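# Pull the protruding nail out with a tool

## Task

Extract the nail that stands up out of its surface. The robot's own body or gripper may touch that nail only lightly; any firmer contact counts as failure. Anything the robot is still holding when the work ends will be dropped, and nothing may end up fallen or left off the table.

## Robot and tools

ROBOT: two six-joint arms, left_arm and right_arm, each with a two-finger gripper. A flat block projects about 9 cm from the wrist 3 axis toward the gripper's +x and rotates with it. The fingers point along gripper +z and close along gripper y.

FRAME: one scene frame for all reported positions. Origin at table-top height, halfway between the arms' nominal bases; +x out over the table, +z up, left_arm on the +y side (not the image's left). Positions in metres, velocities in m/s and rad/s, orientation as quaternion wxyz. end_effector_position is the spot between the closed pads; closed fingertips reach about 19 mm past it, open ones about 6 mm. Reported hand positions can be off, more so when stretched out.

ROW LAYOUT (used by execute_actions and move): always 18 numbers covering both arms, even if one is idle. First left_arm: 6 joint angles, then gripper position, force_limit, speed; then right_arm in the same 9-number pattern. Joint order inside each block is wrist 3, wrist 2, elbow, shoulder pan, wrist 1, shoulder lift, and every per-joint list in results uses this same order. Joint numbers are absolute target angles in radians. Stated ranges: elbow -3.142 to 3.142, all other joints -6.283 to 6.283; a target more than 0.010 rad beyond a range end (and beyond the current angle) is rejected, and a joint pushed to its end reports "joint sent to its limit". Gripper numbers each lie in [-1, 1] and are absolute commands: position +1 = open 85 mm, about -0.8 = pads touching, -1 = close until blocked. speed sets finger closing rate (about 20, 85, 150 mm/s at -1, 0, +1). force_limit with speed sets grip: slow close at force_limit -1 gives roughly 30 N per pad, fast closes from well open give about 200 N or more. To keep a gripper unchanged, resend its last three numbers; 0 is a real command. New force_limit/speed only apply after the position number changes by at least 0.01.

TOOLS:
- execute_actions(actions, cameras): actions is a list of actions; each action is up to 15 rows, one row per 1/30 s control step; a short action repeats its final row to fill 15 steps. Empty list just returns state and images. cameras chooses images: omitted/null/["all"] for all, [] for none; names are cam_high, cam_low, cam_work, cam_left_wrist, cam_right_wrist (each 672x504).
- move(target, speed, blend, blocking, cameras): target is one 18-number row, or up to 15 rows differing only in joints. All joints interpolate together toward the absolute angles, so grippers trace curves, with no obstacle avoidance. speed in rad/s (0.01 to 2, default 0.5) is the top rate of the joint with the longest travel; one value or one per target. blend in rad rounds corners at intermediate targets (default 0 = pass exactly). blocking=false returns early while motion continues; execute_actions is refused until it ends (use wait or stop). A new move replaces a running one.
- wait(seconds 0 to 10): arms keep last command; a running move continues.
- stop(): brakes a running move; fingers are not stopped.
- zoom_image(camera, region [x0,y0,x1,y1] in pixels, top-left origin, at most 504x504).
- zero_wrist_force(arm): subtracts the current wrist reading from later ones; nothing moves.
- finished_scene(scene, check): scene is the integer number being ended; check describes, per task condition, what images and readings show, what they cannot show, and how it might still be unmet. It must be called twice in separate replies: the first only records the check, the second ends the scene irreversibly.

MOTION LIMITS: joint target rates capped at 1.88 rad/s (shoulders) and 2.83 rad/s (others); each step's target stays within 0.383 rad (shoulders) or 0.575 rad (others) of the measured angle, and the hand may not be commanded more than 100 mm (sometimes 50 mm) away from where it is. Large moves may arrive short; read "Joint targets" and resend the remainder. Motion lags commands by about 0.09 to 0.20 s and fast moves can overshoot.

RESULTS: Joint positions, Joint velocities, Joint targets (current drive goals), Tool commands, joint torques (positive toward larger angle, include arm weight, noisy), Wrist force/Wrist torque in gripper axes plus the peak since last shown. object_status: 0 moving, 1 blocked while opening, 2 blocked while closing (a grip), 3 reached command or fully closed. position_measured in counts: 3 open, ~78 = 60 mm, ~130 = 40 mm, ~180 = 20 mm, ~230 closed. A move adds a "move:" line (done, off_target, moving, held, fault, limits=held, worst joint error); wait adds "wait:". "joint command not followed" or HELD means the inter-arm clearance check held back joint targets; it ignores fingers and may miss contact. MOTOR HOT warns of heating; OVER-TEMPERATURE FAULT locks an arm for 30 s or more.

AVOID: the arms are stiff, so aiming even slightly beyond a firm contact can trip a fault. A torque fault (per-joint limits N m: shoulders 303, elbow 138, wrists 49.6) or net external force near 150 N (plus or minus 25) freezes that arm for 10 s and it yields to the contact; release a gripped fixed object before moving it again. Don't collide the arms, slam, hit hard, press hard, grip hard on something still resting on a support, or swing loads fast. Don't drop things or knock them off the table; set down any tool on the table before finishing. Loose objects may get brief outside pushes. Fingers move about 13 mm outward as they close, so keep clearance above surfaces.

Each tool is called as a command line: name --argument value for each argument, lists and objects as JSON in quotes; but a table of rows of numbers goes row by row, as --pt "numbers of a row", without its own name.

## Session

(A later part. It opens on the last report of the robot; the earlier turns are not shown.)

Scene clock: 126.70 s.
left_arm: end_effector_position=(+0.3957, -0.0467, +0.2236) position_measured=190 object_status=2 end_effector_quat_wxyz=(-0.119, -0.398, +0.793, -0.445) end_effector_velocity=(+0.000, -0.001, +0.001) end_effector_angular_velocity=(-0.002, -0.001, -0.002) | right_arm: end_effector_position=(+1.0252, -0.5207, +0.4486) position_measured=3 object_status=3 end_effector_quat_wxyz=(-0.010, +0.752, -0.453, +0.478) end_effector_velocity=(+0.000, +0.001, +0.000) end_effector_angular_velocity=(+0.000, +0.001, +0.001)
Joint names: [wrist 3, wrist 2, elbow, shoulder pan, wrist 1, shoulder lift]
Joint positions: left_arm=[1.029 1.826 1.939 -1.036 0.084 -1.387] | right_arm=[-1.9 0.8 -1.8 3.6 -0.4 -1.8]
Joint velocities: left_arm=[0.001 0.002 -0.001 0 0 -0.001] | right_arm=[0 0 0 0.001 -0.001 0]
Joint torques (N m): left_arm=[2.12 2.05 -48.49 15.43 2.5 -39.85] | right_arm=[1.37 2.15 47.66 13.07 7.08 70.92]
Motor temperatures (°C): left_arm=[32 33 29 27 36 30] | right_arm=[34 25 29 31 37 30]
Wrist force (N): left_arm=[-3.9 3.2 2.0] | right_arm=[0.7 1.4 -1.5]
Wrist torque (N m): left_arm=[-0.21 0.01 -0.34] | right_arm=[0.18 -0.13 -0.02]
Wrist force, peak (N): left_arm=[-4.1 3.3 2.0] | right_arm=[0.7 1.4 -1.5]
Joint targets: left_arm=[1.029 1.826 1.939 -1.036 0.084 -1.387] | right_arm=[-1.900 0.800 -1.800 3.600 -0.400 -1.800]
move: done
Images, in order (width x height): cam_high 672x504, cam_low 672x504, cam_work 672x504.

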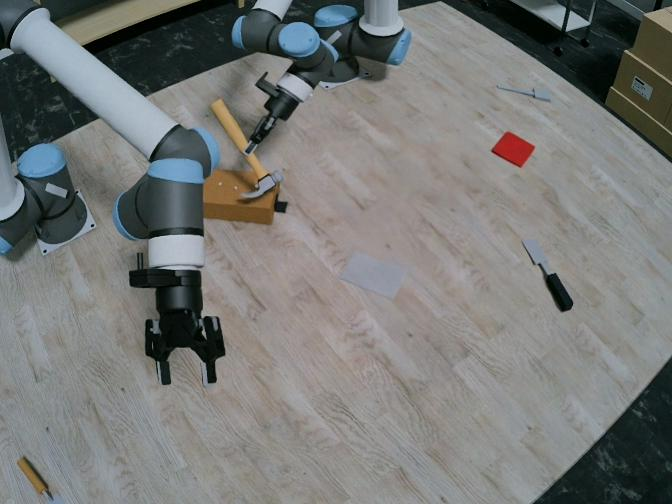

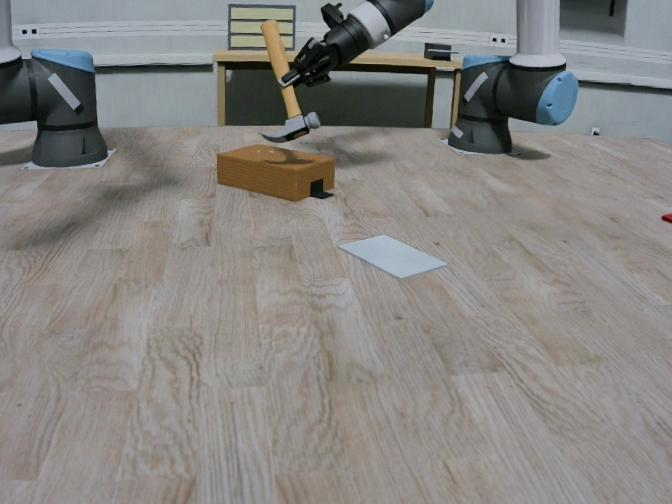

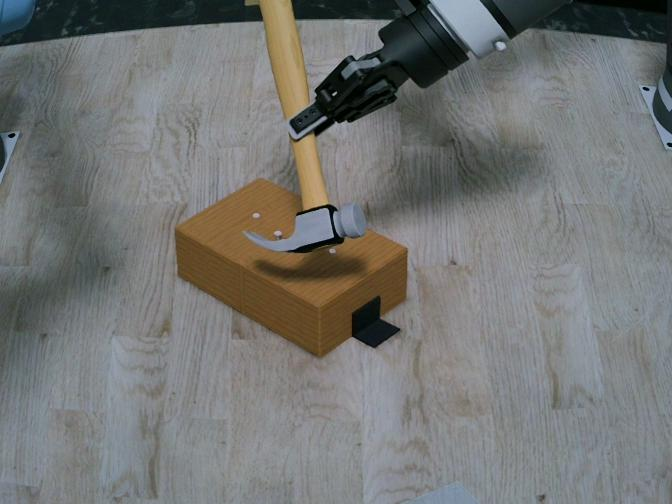

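move --target '[0.9964,1.8835,1.8211,-1.0149,0.3204,-1.278,-0.96,1,1,-1.9,0.8,-1.8,3.6,-0.4,-1.8,1,1,1]' --speed 0.15 --cameras '["cam_work","cam_low","cam_high"]'

zoom_image --camera "cam_work" --region '[230, 130, 410, 310]'

zoom_image --camera "cam_high" --region '[190, 110, 310, 230]'

zoom_image --camera "cam_low" --region '[200, 20, 360, 210]'

Scene clock: 130.97 s.
left_arm: end_effector_position=(+0.3958, -0.0468, +0.1887) position_measured=190 object_status=2 end_effector_quat_wxyz=(-0.152, -0.444, +0.815, -0.339) end_effector_velocity=(+0.000, +0.000, -0.002) end_effector_angular_velocity=(+0.003, +0.002, +0.000) | right_arm: end_effector_position=(+1.0252, -0.5207, +0.4486) position_measured=3 object_status=3 end_effector_quat_wxyz=(-0.010, +0.752, -0.453, +0.478) end_effector_velocity=(+0.000, +0.000, +0.001) end_effector_angular_velocity=(+0.001, -0.001, +0.000)
Joint names: [wrist 3, wrist 2, elbow, shoulder pan, wrist 1, shoulder lift]
Joint positions: left_arm=[0.996 1.883 1.821 -1.015 0.32 -1.278] | right_arm=[-1.9 0.8 -1.8 3.6 -0.4 -1.8]
Joint velocities: left_arm=[0 0.001 0 0 0.001 0.002] | right_arm=[0 0 0 0 0.001 0.001]
Joint torques (N m): left_arm=[-1.95 2.88 -46.26 16.12 4.75 -46.66] | right_arm=[1.32 2.15 47.87 15.31 7.66 72.94]
Motor temperatures (°C): left_arm=[32 33 29 27 36 30] | right_arm=[34 25 29 31 37 30]
Wrist force (N): left_arm=[-3.5 1.6 2.7] | right_arm=[0.6 1.3 -0.9]
Wrist torque (N m): left_arm=[-0.24 0.09 -0.21] | right_arm=[0.15 -0.12 -0.02]
Wrist force, peak (N): left_arm=[-4.1 3.4 2.1] | right_arm=[1.3 1.6 -1.0]
Joint targets: left_arm=[0.996 1.883 1.821 -1.015 0.320 -1.278] | right_arm=[-1.900 0.800 -1.800 3.600 -0.400 -1.800]
move: done
Images, in order (width x height): cam_high 672x504, cam_low 672x504, cam_work 672x504.

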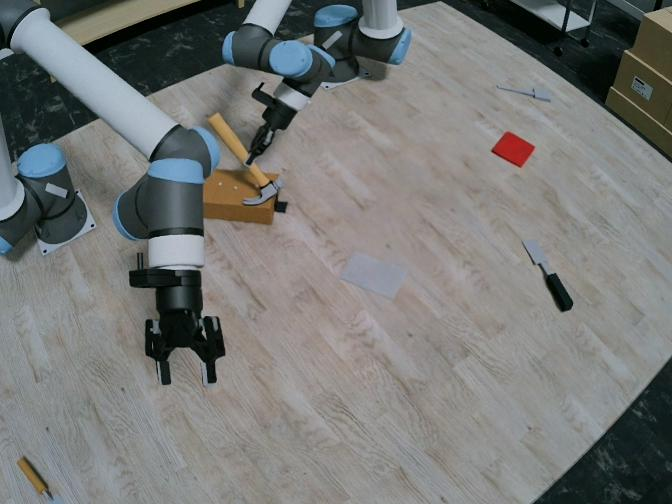

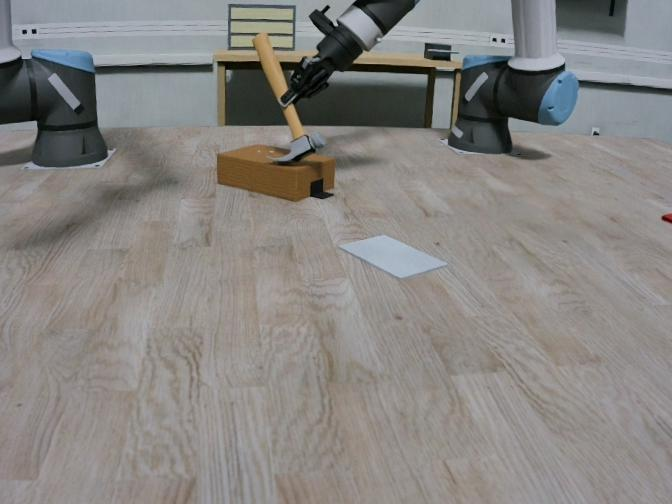

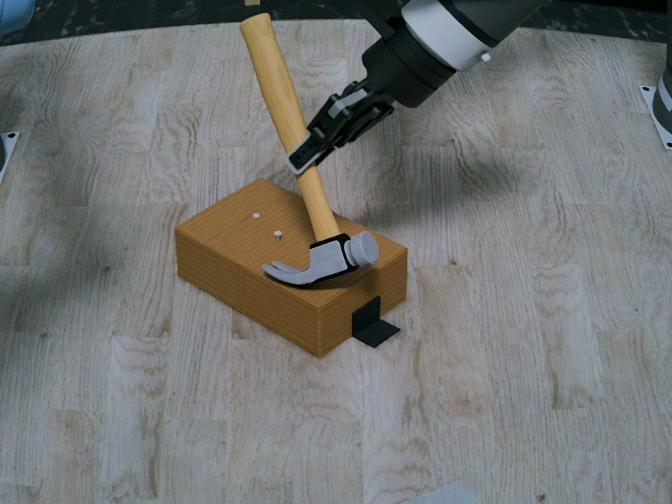

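Scaled by 2.800 from the camera's 672x504 image, which has a finer 960x720 frame.

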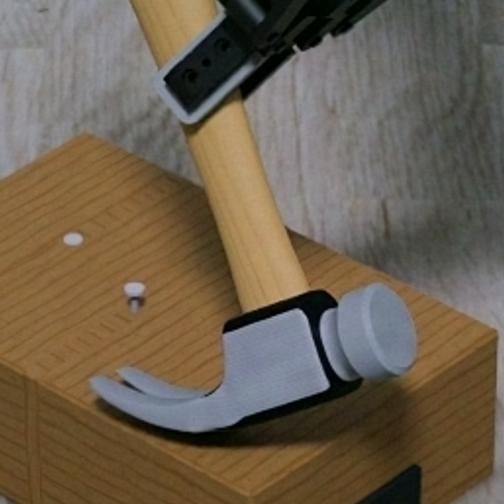

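Scaled by 4.200 from the camera's 672x504 image, which has a finer 960x720 frame.

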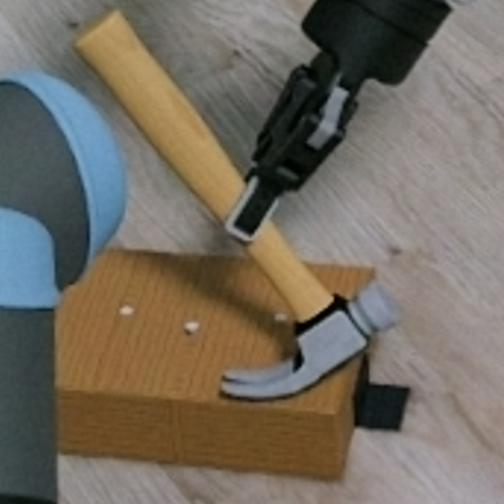

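Scaled by 2.653 from the camera's 672x504 image, which has a finer 960x720 frame.

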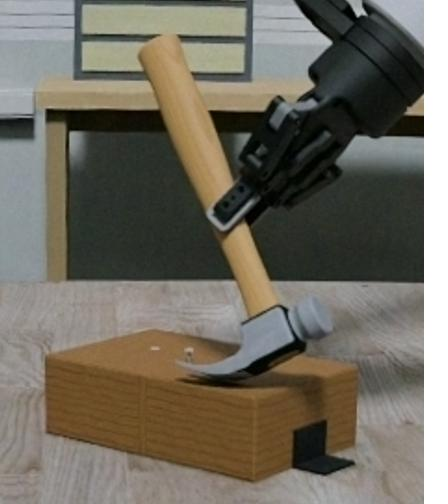

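move --target '[0.9877,1.8764,1.8726,-1.0262,0.3054,-1.3167,-0.96,1,1,-1.9,0.8,-1.8,3.6,-0.4,-1.8,1,1,1]' --speed 0.1 --cameras '["cam_work","cam_low","cam_high"]'

zoom_image --camera "cam_work" --region '[230, 130, 410, 310]'

zoom_image --camera "cam_high" --region '[190, 110, 310, 230]'

zoom_image --camera "cam_low" --region '[200, 20, 360, 210]'

Scene clock: 133.03 s.
left_arm: end_effector_position=(+0.3778, -0.0288, +0.1886) position_measured=190 object_status=2 end_effector_quat_wxyz=(-0.152, -0.444, +0.815, -0.339) end_effector_velocity=(+0.000, +0.001, -0.002) end_effector_angular_velocity=(+0.002, +0.000, +0.001) | right_arm: end_effector_position=(+1.0252, -0.5207, +0.4486) position_measured=3 object_status=3 end_effector_quat_wxyz=(-0.010, +0.752, -0.453, +0.478) end_effector_velocity=(+0.000, +0.000, +0.000) end_effector_angular_velocity=(+0.000, -0.001, +0.000)
Joint names: [wrist 3, wrist 2, elbow, shoulder pan, wrist 1, shoulder lift]
Joint positions: left_arm=[0.988 1.876 1.872 -1.026 0.305 -1.317] | right_arm=[-1.9 0.8 -1.8 3.6 -0.4 -1.8]
Joint velocities: left_arm=[0 -0.001 0.001 0 -0.001 0.001] | right_arm=[0 0 0 0 0 0.001]
Joint torques (N m): left_arm=[-1.82 -1.15 -31.68 -12.78 -1.49 -72.55] | right_arm=[1.05 2.15 47.53 15.8 8.12 74.18]
Motor temperatures (°C): left_arm=[32 33 29 27 36 30] | right_arm=[34 25 29 31 37 30]
Wrist force (N): left_arm=[-3.2 1.7 2.7] | right_arm=[1.1 1.2 -1.0]
Wrist torque (N m): left_arm=[-0.25 0.00 -0.18] | right_arm=[0.13 -0.20 -0.01]
Wrist force, peak (N): left_arm=[-4.2 1.4 3.3] | right_arm=[1.5 1.0 -1.2]
Joint targets: left_arm=[0.988 1.876 1.873 -1.026 0.305 -1.317] | right_arm=[-1.900 0.800 -1.800 3.600 -0.400 -1.800]
move: done
Images, in order (width x height): cam_high 672x504, cam_low 672x504, cam_work 672x504.

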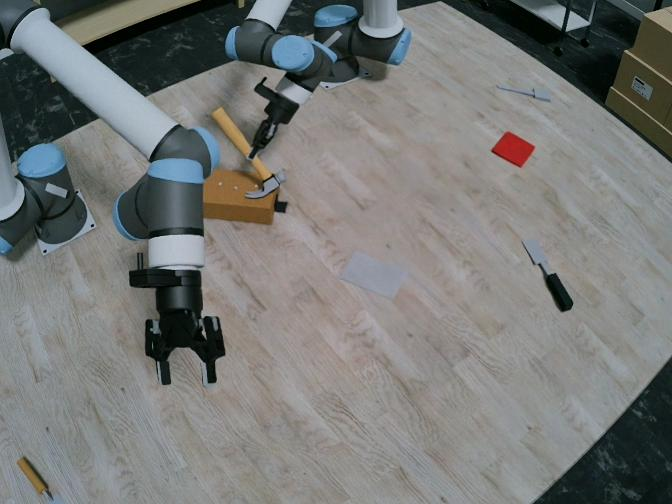

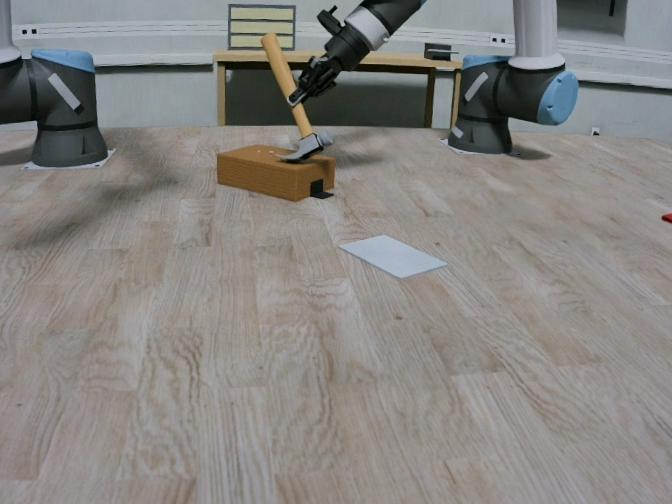

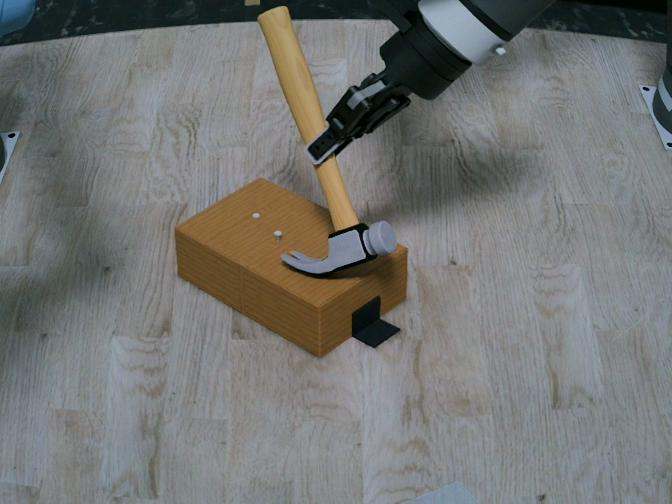

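Scaled by 2.800 from the camera's 672x504 image, which has a finer 960x720 frame.

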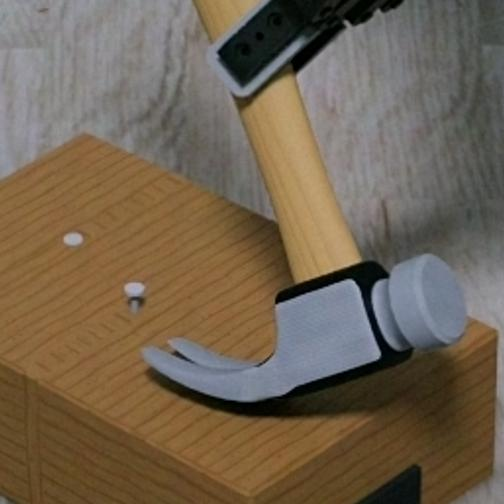

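Scaled by 4.200 from the camera's 672x504 image, which has a finer 960x720 frame.

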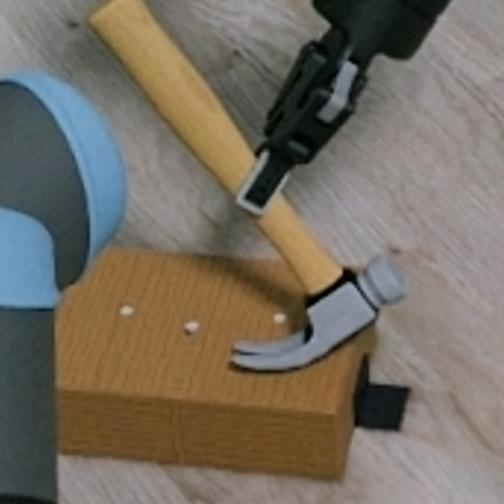

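Scaled by 2.653 from the camera's 672x504 image, which has a finer 960x720 frame.

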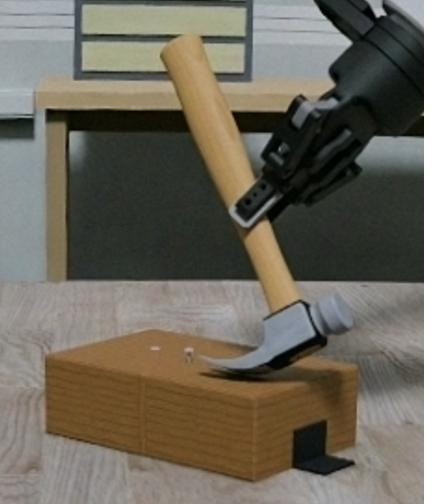

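move --target '[0.9605,1.854,1.9042,-1.0604,0.2907,-1.3421,-0.96,1,1,-1.9,0.8,-1.8,3.6,-0.4,-1.8,1,1,1]' --speed 0.1 --cameras '["cam_work","cam_low","cam_high"]'

zoom_image --camera "cam_work" --region '[250, 180, 370, 300]'

zoom_image --camera "cam_high" --region '[210, 150, 290, 230]'

zoom_image --camera "cam_low" --region '[240, 110, 340, 210]'

Scene clock: 134.67 s.
left_arm: end_effector_position=(+0.3567, -0.0289, +0.1887) position_measured=190 object_status=2 end_effector_quat_wxyz=(-0.152, -0.444, +0.815, -0.339) end_effector_velocity=(+0.000, +0.000, +0.001) end_effector_angular_velocity=(-0.001, -0.001, +0.001) | right_arm: end_effector_position=(+1.0252, -0.5207, +0.4486) position_measured=3 object_status=3 end_effector_quat_wxyz=(-0.010, +0.752, -0.453, +0.478) end_effector_velocity=(+0.000, -0.001, +0.001) end_effector_angular_velocity=(+0.000, -0.001, -0.001)
Joint names: [wrist 3, wrist 2, elbow, shoulder pan, wrist 1, shoulder lift]
Joint positions: left_arm=[0.961 1.854 1.904 -1.06 0.291 -1.342] | right_arm=[-1.9 0.8 -1.8 3.6 -0.4 -1.8]
Joint velocities: left_arm=[-0.001 -0.001 0.001 0 -0.001 -0.002] | right_arm=[0 0 0 -0.001 0 0.001]
Joint torques (N m): left_arm=[-1.71 -1.92 -31.27 -10.77 -1.43 -69.68] | right_arm=[1.06 2.03 47.45 17.27 8.03 73.51]
Motor temperatures (°C): left_arm=[32 33 29 27 36 30] | right_arm=[34 25 29 31 37 30]
Wrist force (N): left_arm=[-3.9 1.8 2.6] | right_arm=[0.8 1.0 -0.8]
Wrist torque (N m): left_arm=[-0.21 0.09 -0.22] | right_arm=[0.10 -0.17 -0.02]
Wrist force, peak (N): left_arm=[-4.2 1.2 2.8] | right_arm=[1.2 1.2 -1.3]
Joint targets: left_arm=[0.961 1.854 1.904 -1.060 0.291 -1.342] | right_arm=[-1.900 0.800 -1.800 3.600 -0.400 -1.800]
move: done
Images, in order (width x height): cam_high 672x504, cam_low 672x504, cam_work 672x504.

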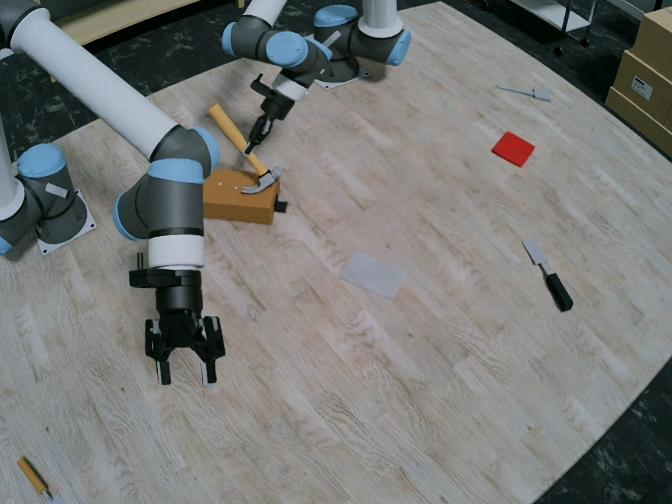

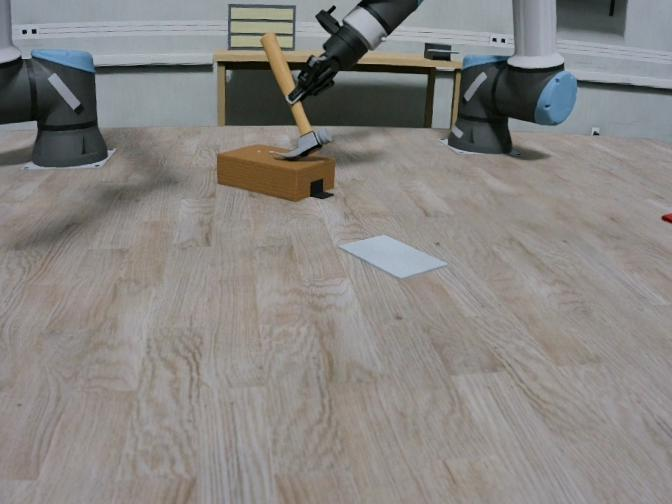

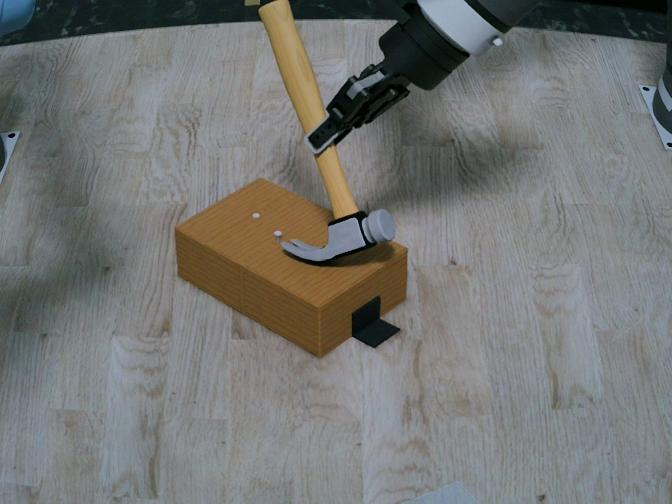

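Scaled by 4.200 from the camera's 672x504 image, which has a finer 960x720 frame.

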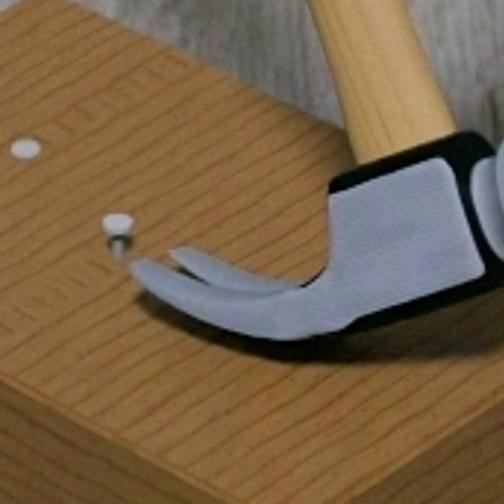

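Scaled by 6.300 from the camera's 672x504 image, which has a finer 960x720 frame.

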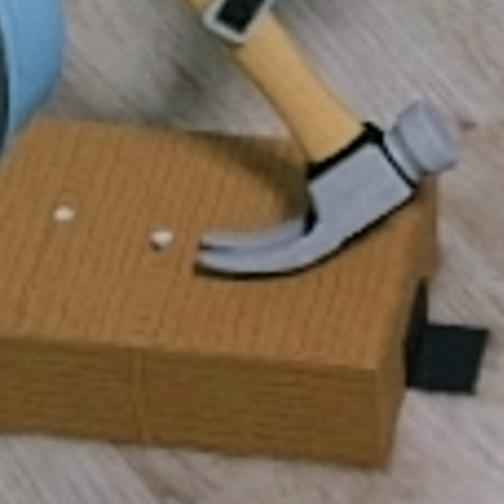

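Scaled by 5.040 from the camera's 672x504 image, which has a finer 960x720 frame.

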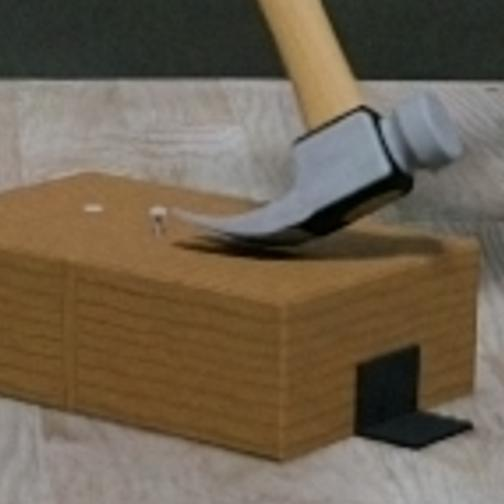

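move --target '[0.9586,1.8525,1.9189,-1.0629,0.2802,-1.3468,-0.96,1,1,-1.9,0.8,-1.8,3.6,-0.4,-1.8,1,1,1]' --speed 0.05 --cameras '["cam_work","cam_low","cam_high"]'

zoom_image --camera "cam_work" --region '[250, 180, 370, 300]'

zoom_image --camera "cam_high" --region '[210, 150, 290, 230]'

zoom_image --camera "cam_low" --region '[240, 110, 340, 210]'

Scene clock: 136.40 s.
left_arm: end_effector_position=(+0.3529, -0.0248, +0.1846) position_measured=190 object_status=2 end_effector_quat_wxyz=(-0.152, -0.443, +0.815, -0.340) end_effector_velocity=(+0.000, +0.000, -0.001) end_effector_angular_velocity=(+0.001, +0.000, +0.001) | right_arm: end_effector_position=(+1.0252, -0.5207, +0.4486) position_measured=3 object_status=3 end_effector_quat_wxyz=(-0.010, +0.752, -0.453, +0.478) end_effector_velocity=(+0.000, +0.000, +0.000) end_effector_angular_velocity=(-0.001, +0.001, +0.000)
Joint names: [wrist 3, wrist 2, elbow, shoulder pan, wrist 1, shoulder lift]
Joint positions: left_arm=[0.959 1.853 1.919 -1.063 0.28 -1.347] | right_arm=[-1.9 0.8 -1.8 3.6 -0.4 -1.8]
Joint velocities: left_arm=[0 -0.001 0.001 0 -0.001 0.001] | right_arm=[0 0 0 0 -0.001 0]
Joint torques (N m): left_arm=[-1.96 -10.5 -0.54 -2.5 0.9 -25.47] | right_arm=[0.95 2.16 47.78 15.51 8.29 73.82]
Motor temperatures (°C): left_arm=[32 33 29 27 36 30] | right_arm=[34 25 29 31 37 30]
Wrist force (N): left_arm=[40.8 -9.4 -49.7] | right_arm=[1.1 1.3 -0.6]
Wrist torque (N m): left_arm=[-0.06 0.46 -0.17] | right_arm=[0.16 -0.20 -0.02]
Wrist force, peak (N): left_arm=[40.8 -9.4 -49.7] | right_arm=[1.2 1.4 -1.1]
Joint targets: left_arm=[0.959 1.852 1.919 -1.063 0.280 -1.347] | right_arm=[-1.900 0.800 -1.800 3.600 -0.400 -1.800]
move: done
Images, in order (width x height): cam_high 672x504, cam_low 672x504, cam_work 672x504.

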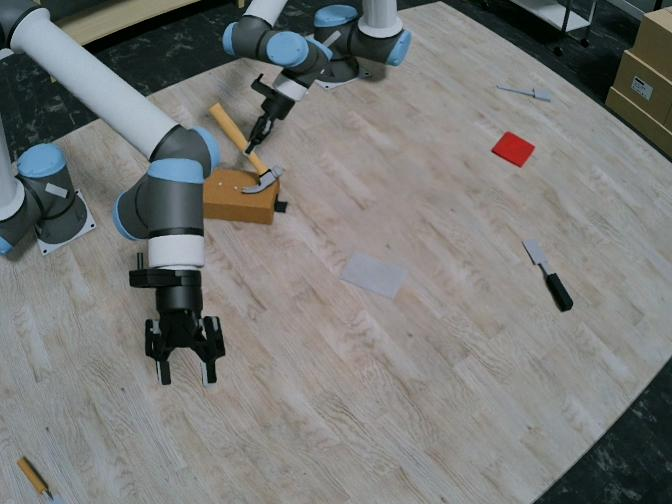

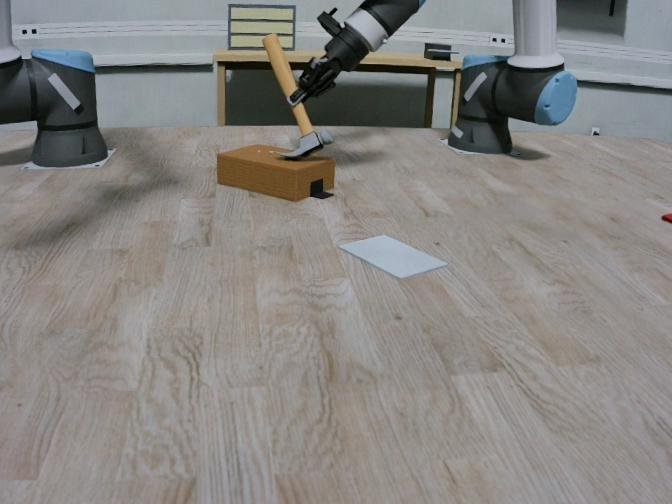

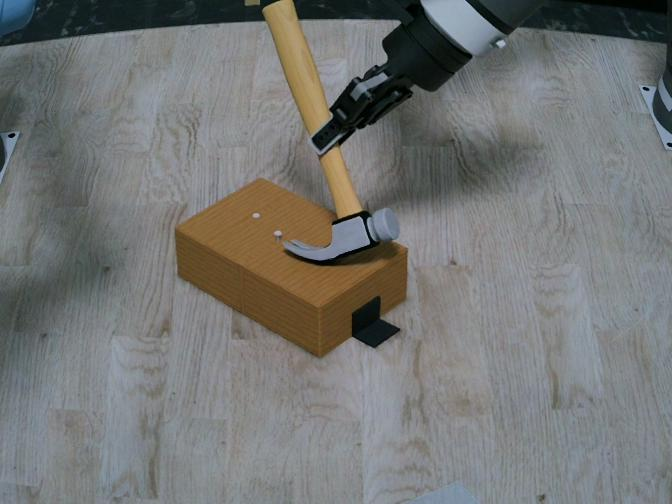

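Scaled by 4.200 from the camera's 672x504 image, which has a finer 960x720 frame.

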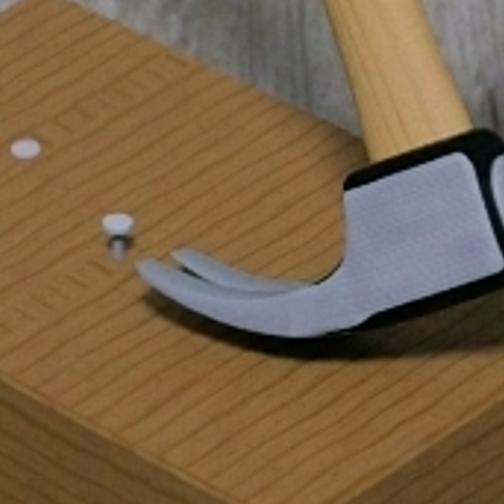

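Scaled by 6.300 from the camera's 672x504 image, which has a finer 960x720 frame.

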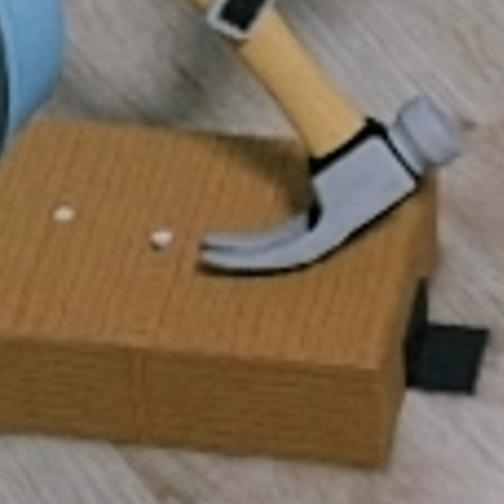

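Scaled by 5.040 from the camera's 672x504 image, which has a finer 960x720 frame.

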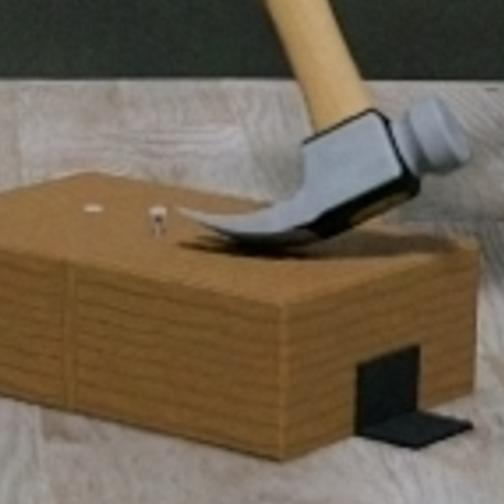

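move --pt "0.9586 1.8525 1.9138 -1.0629 0.291 -1.3525 -0.96 1 1 -1.9 0.8 -1.8 3.6 -0.4 -1.8 1 1 1" --pt "0.9877 1.6338 1.8899 -1.1783 0.3847 -1.3476 -0.96 1 1 -1.9 0.8 -1.8 3.6 -0.4 -1.8 1 1 1" --speed 0.1 --cameras '["cam_work","cam_low","cam_high"]'

zoom_image --camera "cam_work" --region '[250, 180, 370, 300]'

zoom_image --camera "cam_high" --region '[210, 150, 290, 230]'

zoom_image --camera "cam_low" --region '[240, 110, 340, 210]'

Scene clock: 139.90 s.
left_arm: end_effector_position=(+0.3380, -0.0404, +0.1846) position_measured=190 object_status=2 end_effector_quat_wxyz=(-0.063, -0.428, +0.846, -0.311) end_effector_velocity=(+0.000, +0.000, +0.001) end_effector_angular_velocity=(+0.000, -0.001, +0.000) | right_arm: end_effector_position=(+1.0252, -0.5207, +0.4487) position_measured=3 object_status=3 end_effector_quat_wxyz=(-0.010, +0.752, -0.453, +0.478) end_effector_velocity=(+0.000, +0.002, +0.000) end_effector_angular_velocity=(+0.000, +0.000, +0.002)
Joint names: [wrist 3, wrist 2, elbow, shoulder pan, wrist 1, shoulder lift]
Joint positions: left_arm=[0.988 1.634 1.89 -1.178 0.385 -1.348] | right_arm=[-1.9 0.8 -1.8 3.6 -0.4 -1.8]
Joint velocities: left_arm=[0 -0.001 0 -0.001 0.001 -0.001] | right_arm=[0 0 0 0.002 0 0]
Joint torques (N m): left_arm=[1.69 -2.64 -46.37 -11.64 5.05 -42.7] | right_arm=[1.09 1.95 46.91 16.46 8.24 75.26]
Motor temperatures (°C): left_arm=[32 33 29 27 36 30] | right_arm=[34 25 29 31 37 30]
Wrist force (N): left_arm=[-2.5 2.3 3.0] | right_arm=[1.0 0.8 -0.9]
Wrist torque (N m): left_arm=[-0.28 0.04 -0.21] | right_arm=[0.07 -0.20 -0.02]
Wrist force, peak (N): left_arm=[44.0 -10.1 -53.8] | right_arm=[1.3 1.2 -1.3]
Joint targets: left_arm=[0.988 1.634 1.890 -1.178 0.385 -1.348] | right_arm=[-1.900 0.800 -1.800 3.600 -0.400 -1.800]
move: done
Images, in order (width x height): cam_high 672x504, cam_low 672x504, cam_work 672x504.

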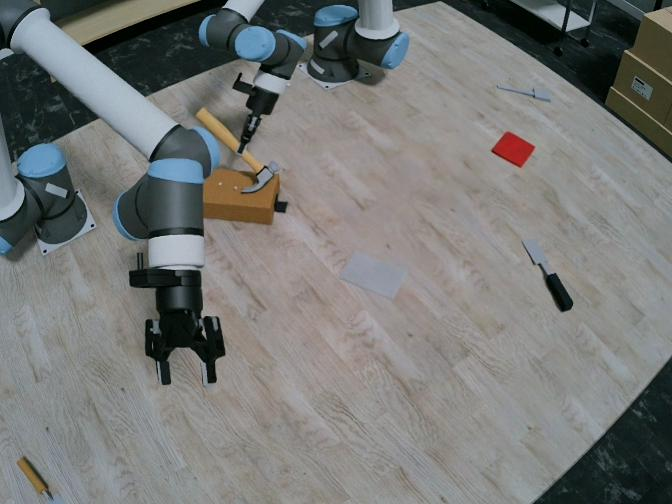

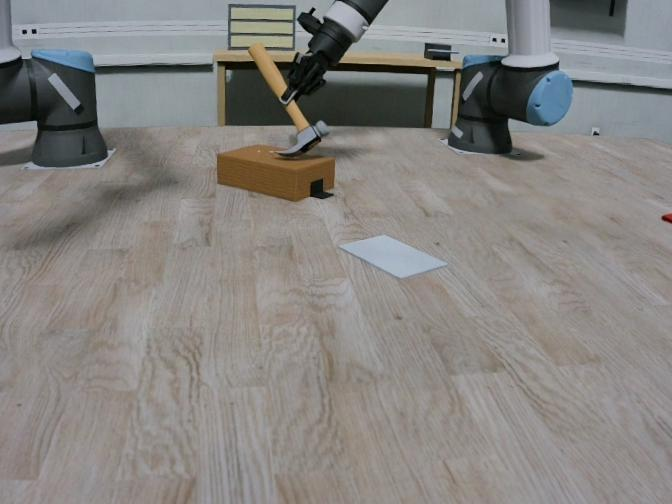

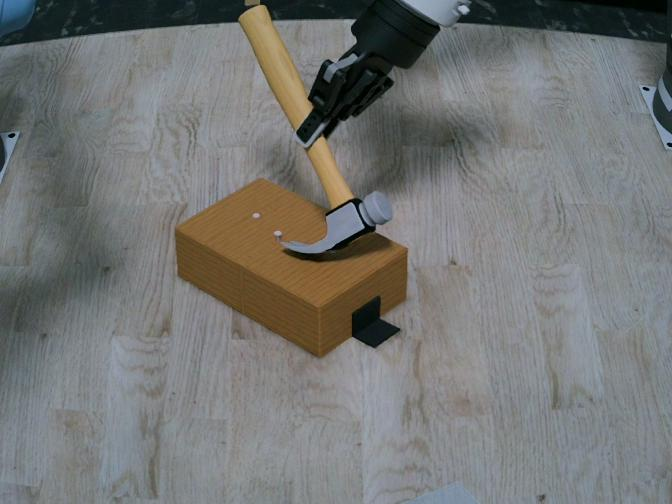

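Scaled by 4.200 from the camera's 672x504 image, which has a finer 960x720 frame.

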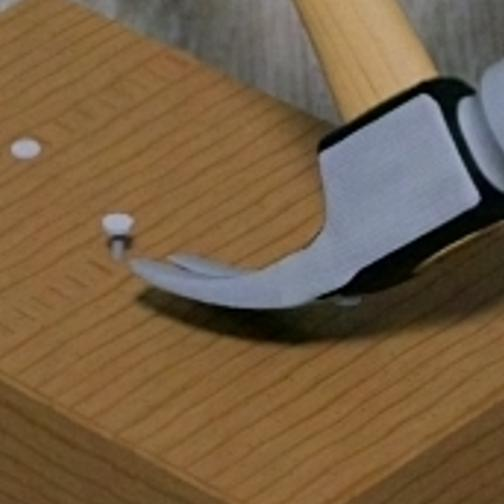

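Scaled by 6.300 from the camera's 672x504 image, which has a finer 960x720 frame.

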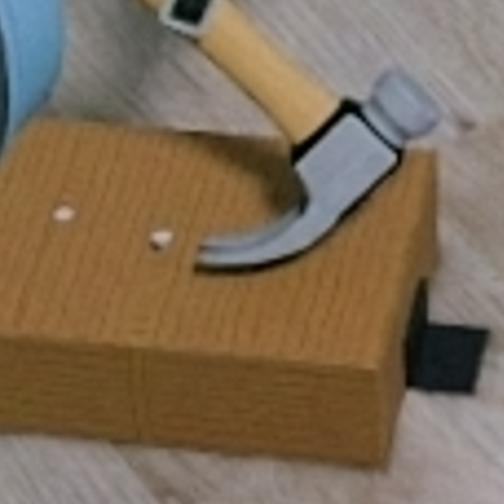

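Scaled by 5.040 from the camera's 672x504 image, which has a finer 960x720 frame.

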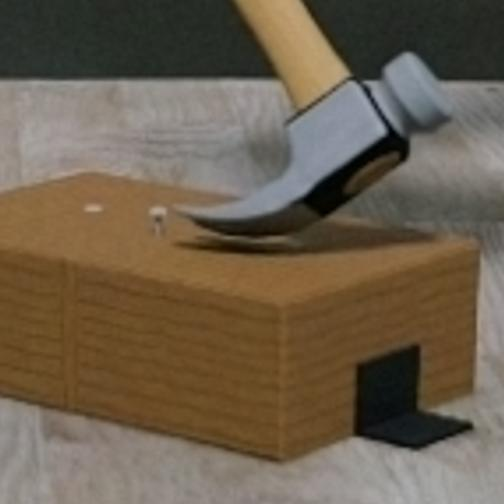

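move --target '[0.9852,1.6318,1.9088,-1.1815,0.3718,-1.3543,-0.96,1,1,-1.9,0.8,-1.8,3.6,-0.4,-1.8,1,1,1]' --speed 0.05 --cameras '["cam_work","cam_low","cam_high"]'

zoom_image --camera "cam_work" --region '[250, 180, 370, 300]'

zoom_image --camera "cam_high" --region '[210, 150, 290, 230]'

zoom_image --camera "cam_low" --region '[240, 110, 340, 210]'

Scene clock: 141.33 s.
left_arm: end_effector_position=(+0.3340, -0.0347, +0.1798) position_measured=190 object_status=2 end_effector_quat_wxyz=(-0.063, -0.428, +0.846, -0.312) end_effector_velocity=(+0.000, +0.001, -0.001) end_effector_angular_velocity=(+0.002, +0.000, +0.001) | right_arm: end_effector_position=(+1.0252, -0.5207, +0.4487) position_measured=3 object_status=3 end_effector_quat_wxyz=(-0.010, +0.752, -0.453, +0.478) end_effector_velocity=(+0.000, +0.001, +0.000) end_effector_angular_velocity=(+0.000, +0.000, +0.000)
Joint names: [wrist 3, wrist 2, elbow, shoulder pan, wrist 1, shoulder lift]
Joint positions: left_arm=[0.985 1.632 1.909 -1.182 0.372 -1.354] | right_arm=[-1.9 0.8 -1.8 3.6 -0.4 -1.8]
Joint velocities: left_arm=[0 -0.001 0.002 0 -0.001 0] | right_arm=[0 0 0 0.001 0 0]
Joint torques (N m): left_arm=[-1.87 -8.85 -0.92 -2.05 0.55 -28.68] | right_arm=[1.03 1.99 46.85 17.19 8.27 74.06]
Motor temperatures (°C): left_arm=[32 33 29 27 36 30] | right_arm=[34 25 29 31 37 30]
Wrist force (N): left_arm=[33.4 -11.5 -55.0] | right_arm=[1.0 0.7 -0.8]
Wrist torque (N m): left_arm=[0.22 0.30 0.04] | right_arm=[0.06 -0.18 -0.02]
Wrist force, peak (N): left_arm=[33.4 -11.5 -55.0] | right_arm=[1.5 1.4 -1.3]
Joint targets: left_arm=[0.985 1.632 1.909 -1.181 0.372 -1.354] | right_arm=[-1.900 0.800 -1.800 3.600 -0.400 -1.800]
move: done
Images, in order (width x height): cam_high 672x504, cam_low 672x504, cam_work 672x504.

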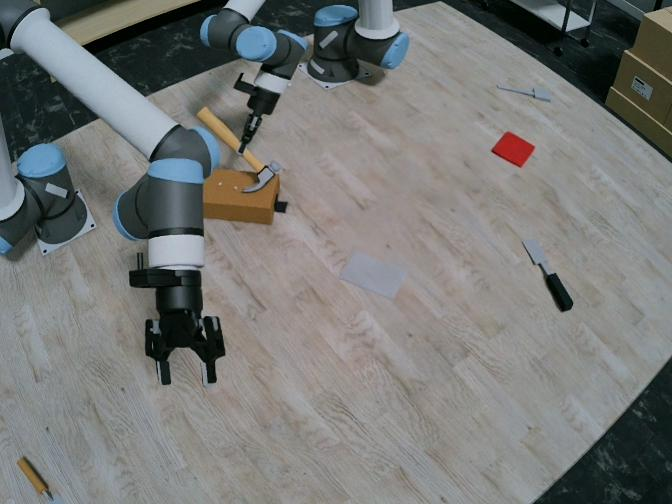

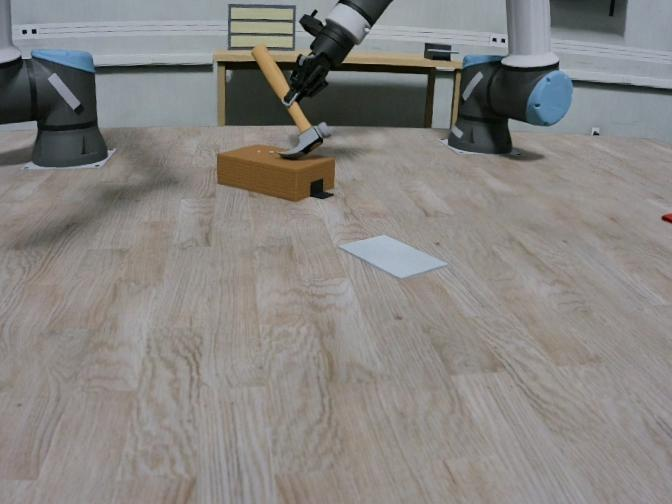

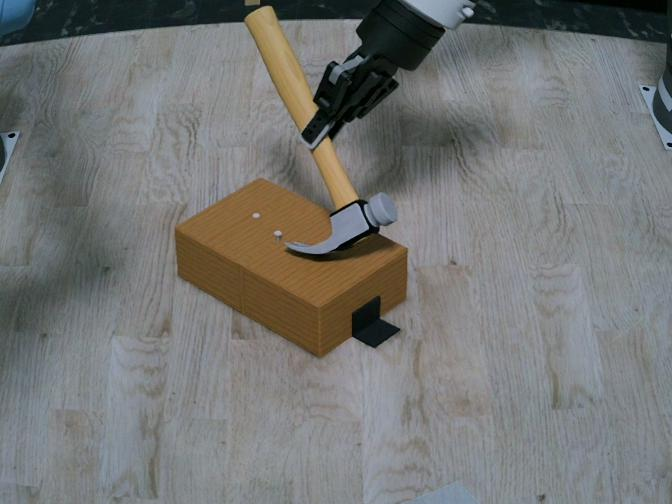

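Scaled by 4.200 from the camera's 672x504 image, which has a finer 960x720 frame.

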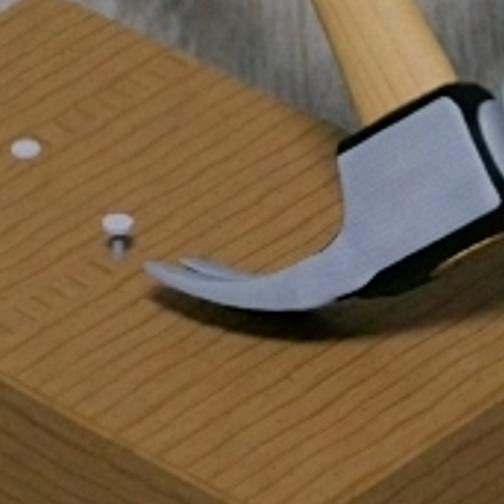

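Scaled by 6.300 from the camera's 672x504 image, which has a finer 960x720 frame.

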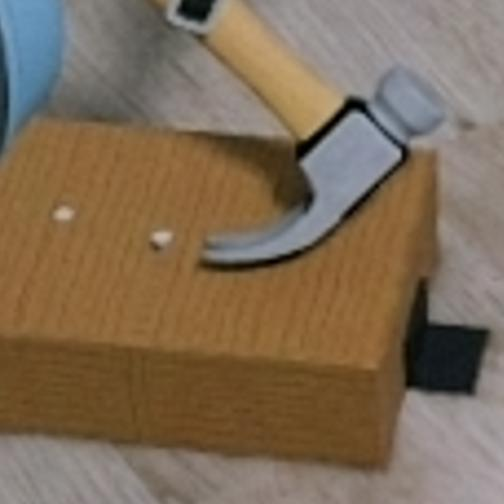

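Scaled by 5.040 from the camera's 672x504 image, which has a finer 960x720 frame.

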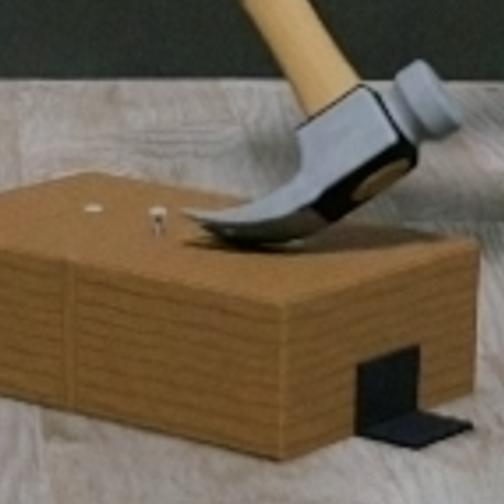

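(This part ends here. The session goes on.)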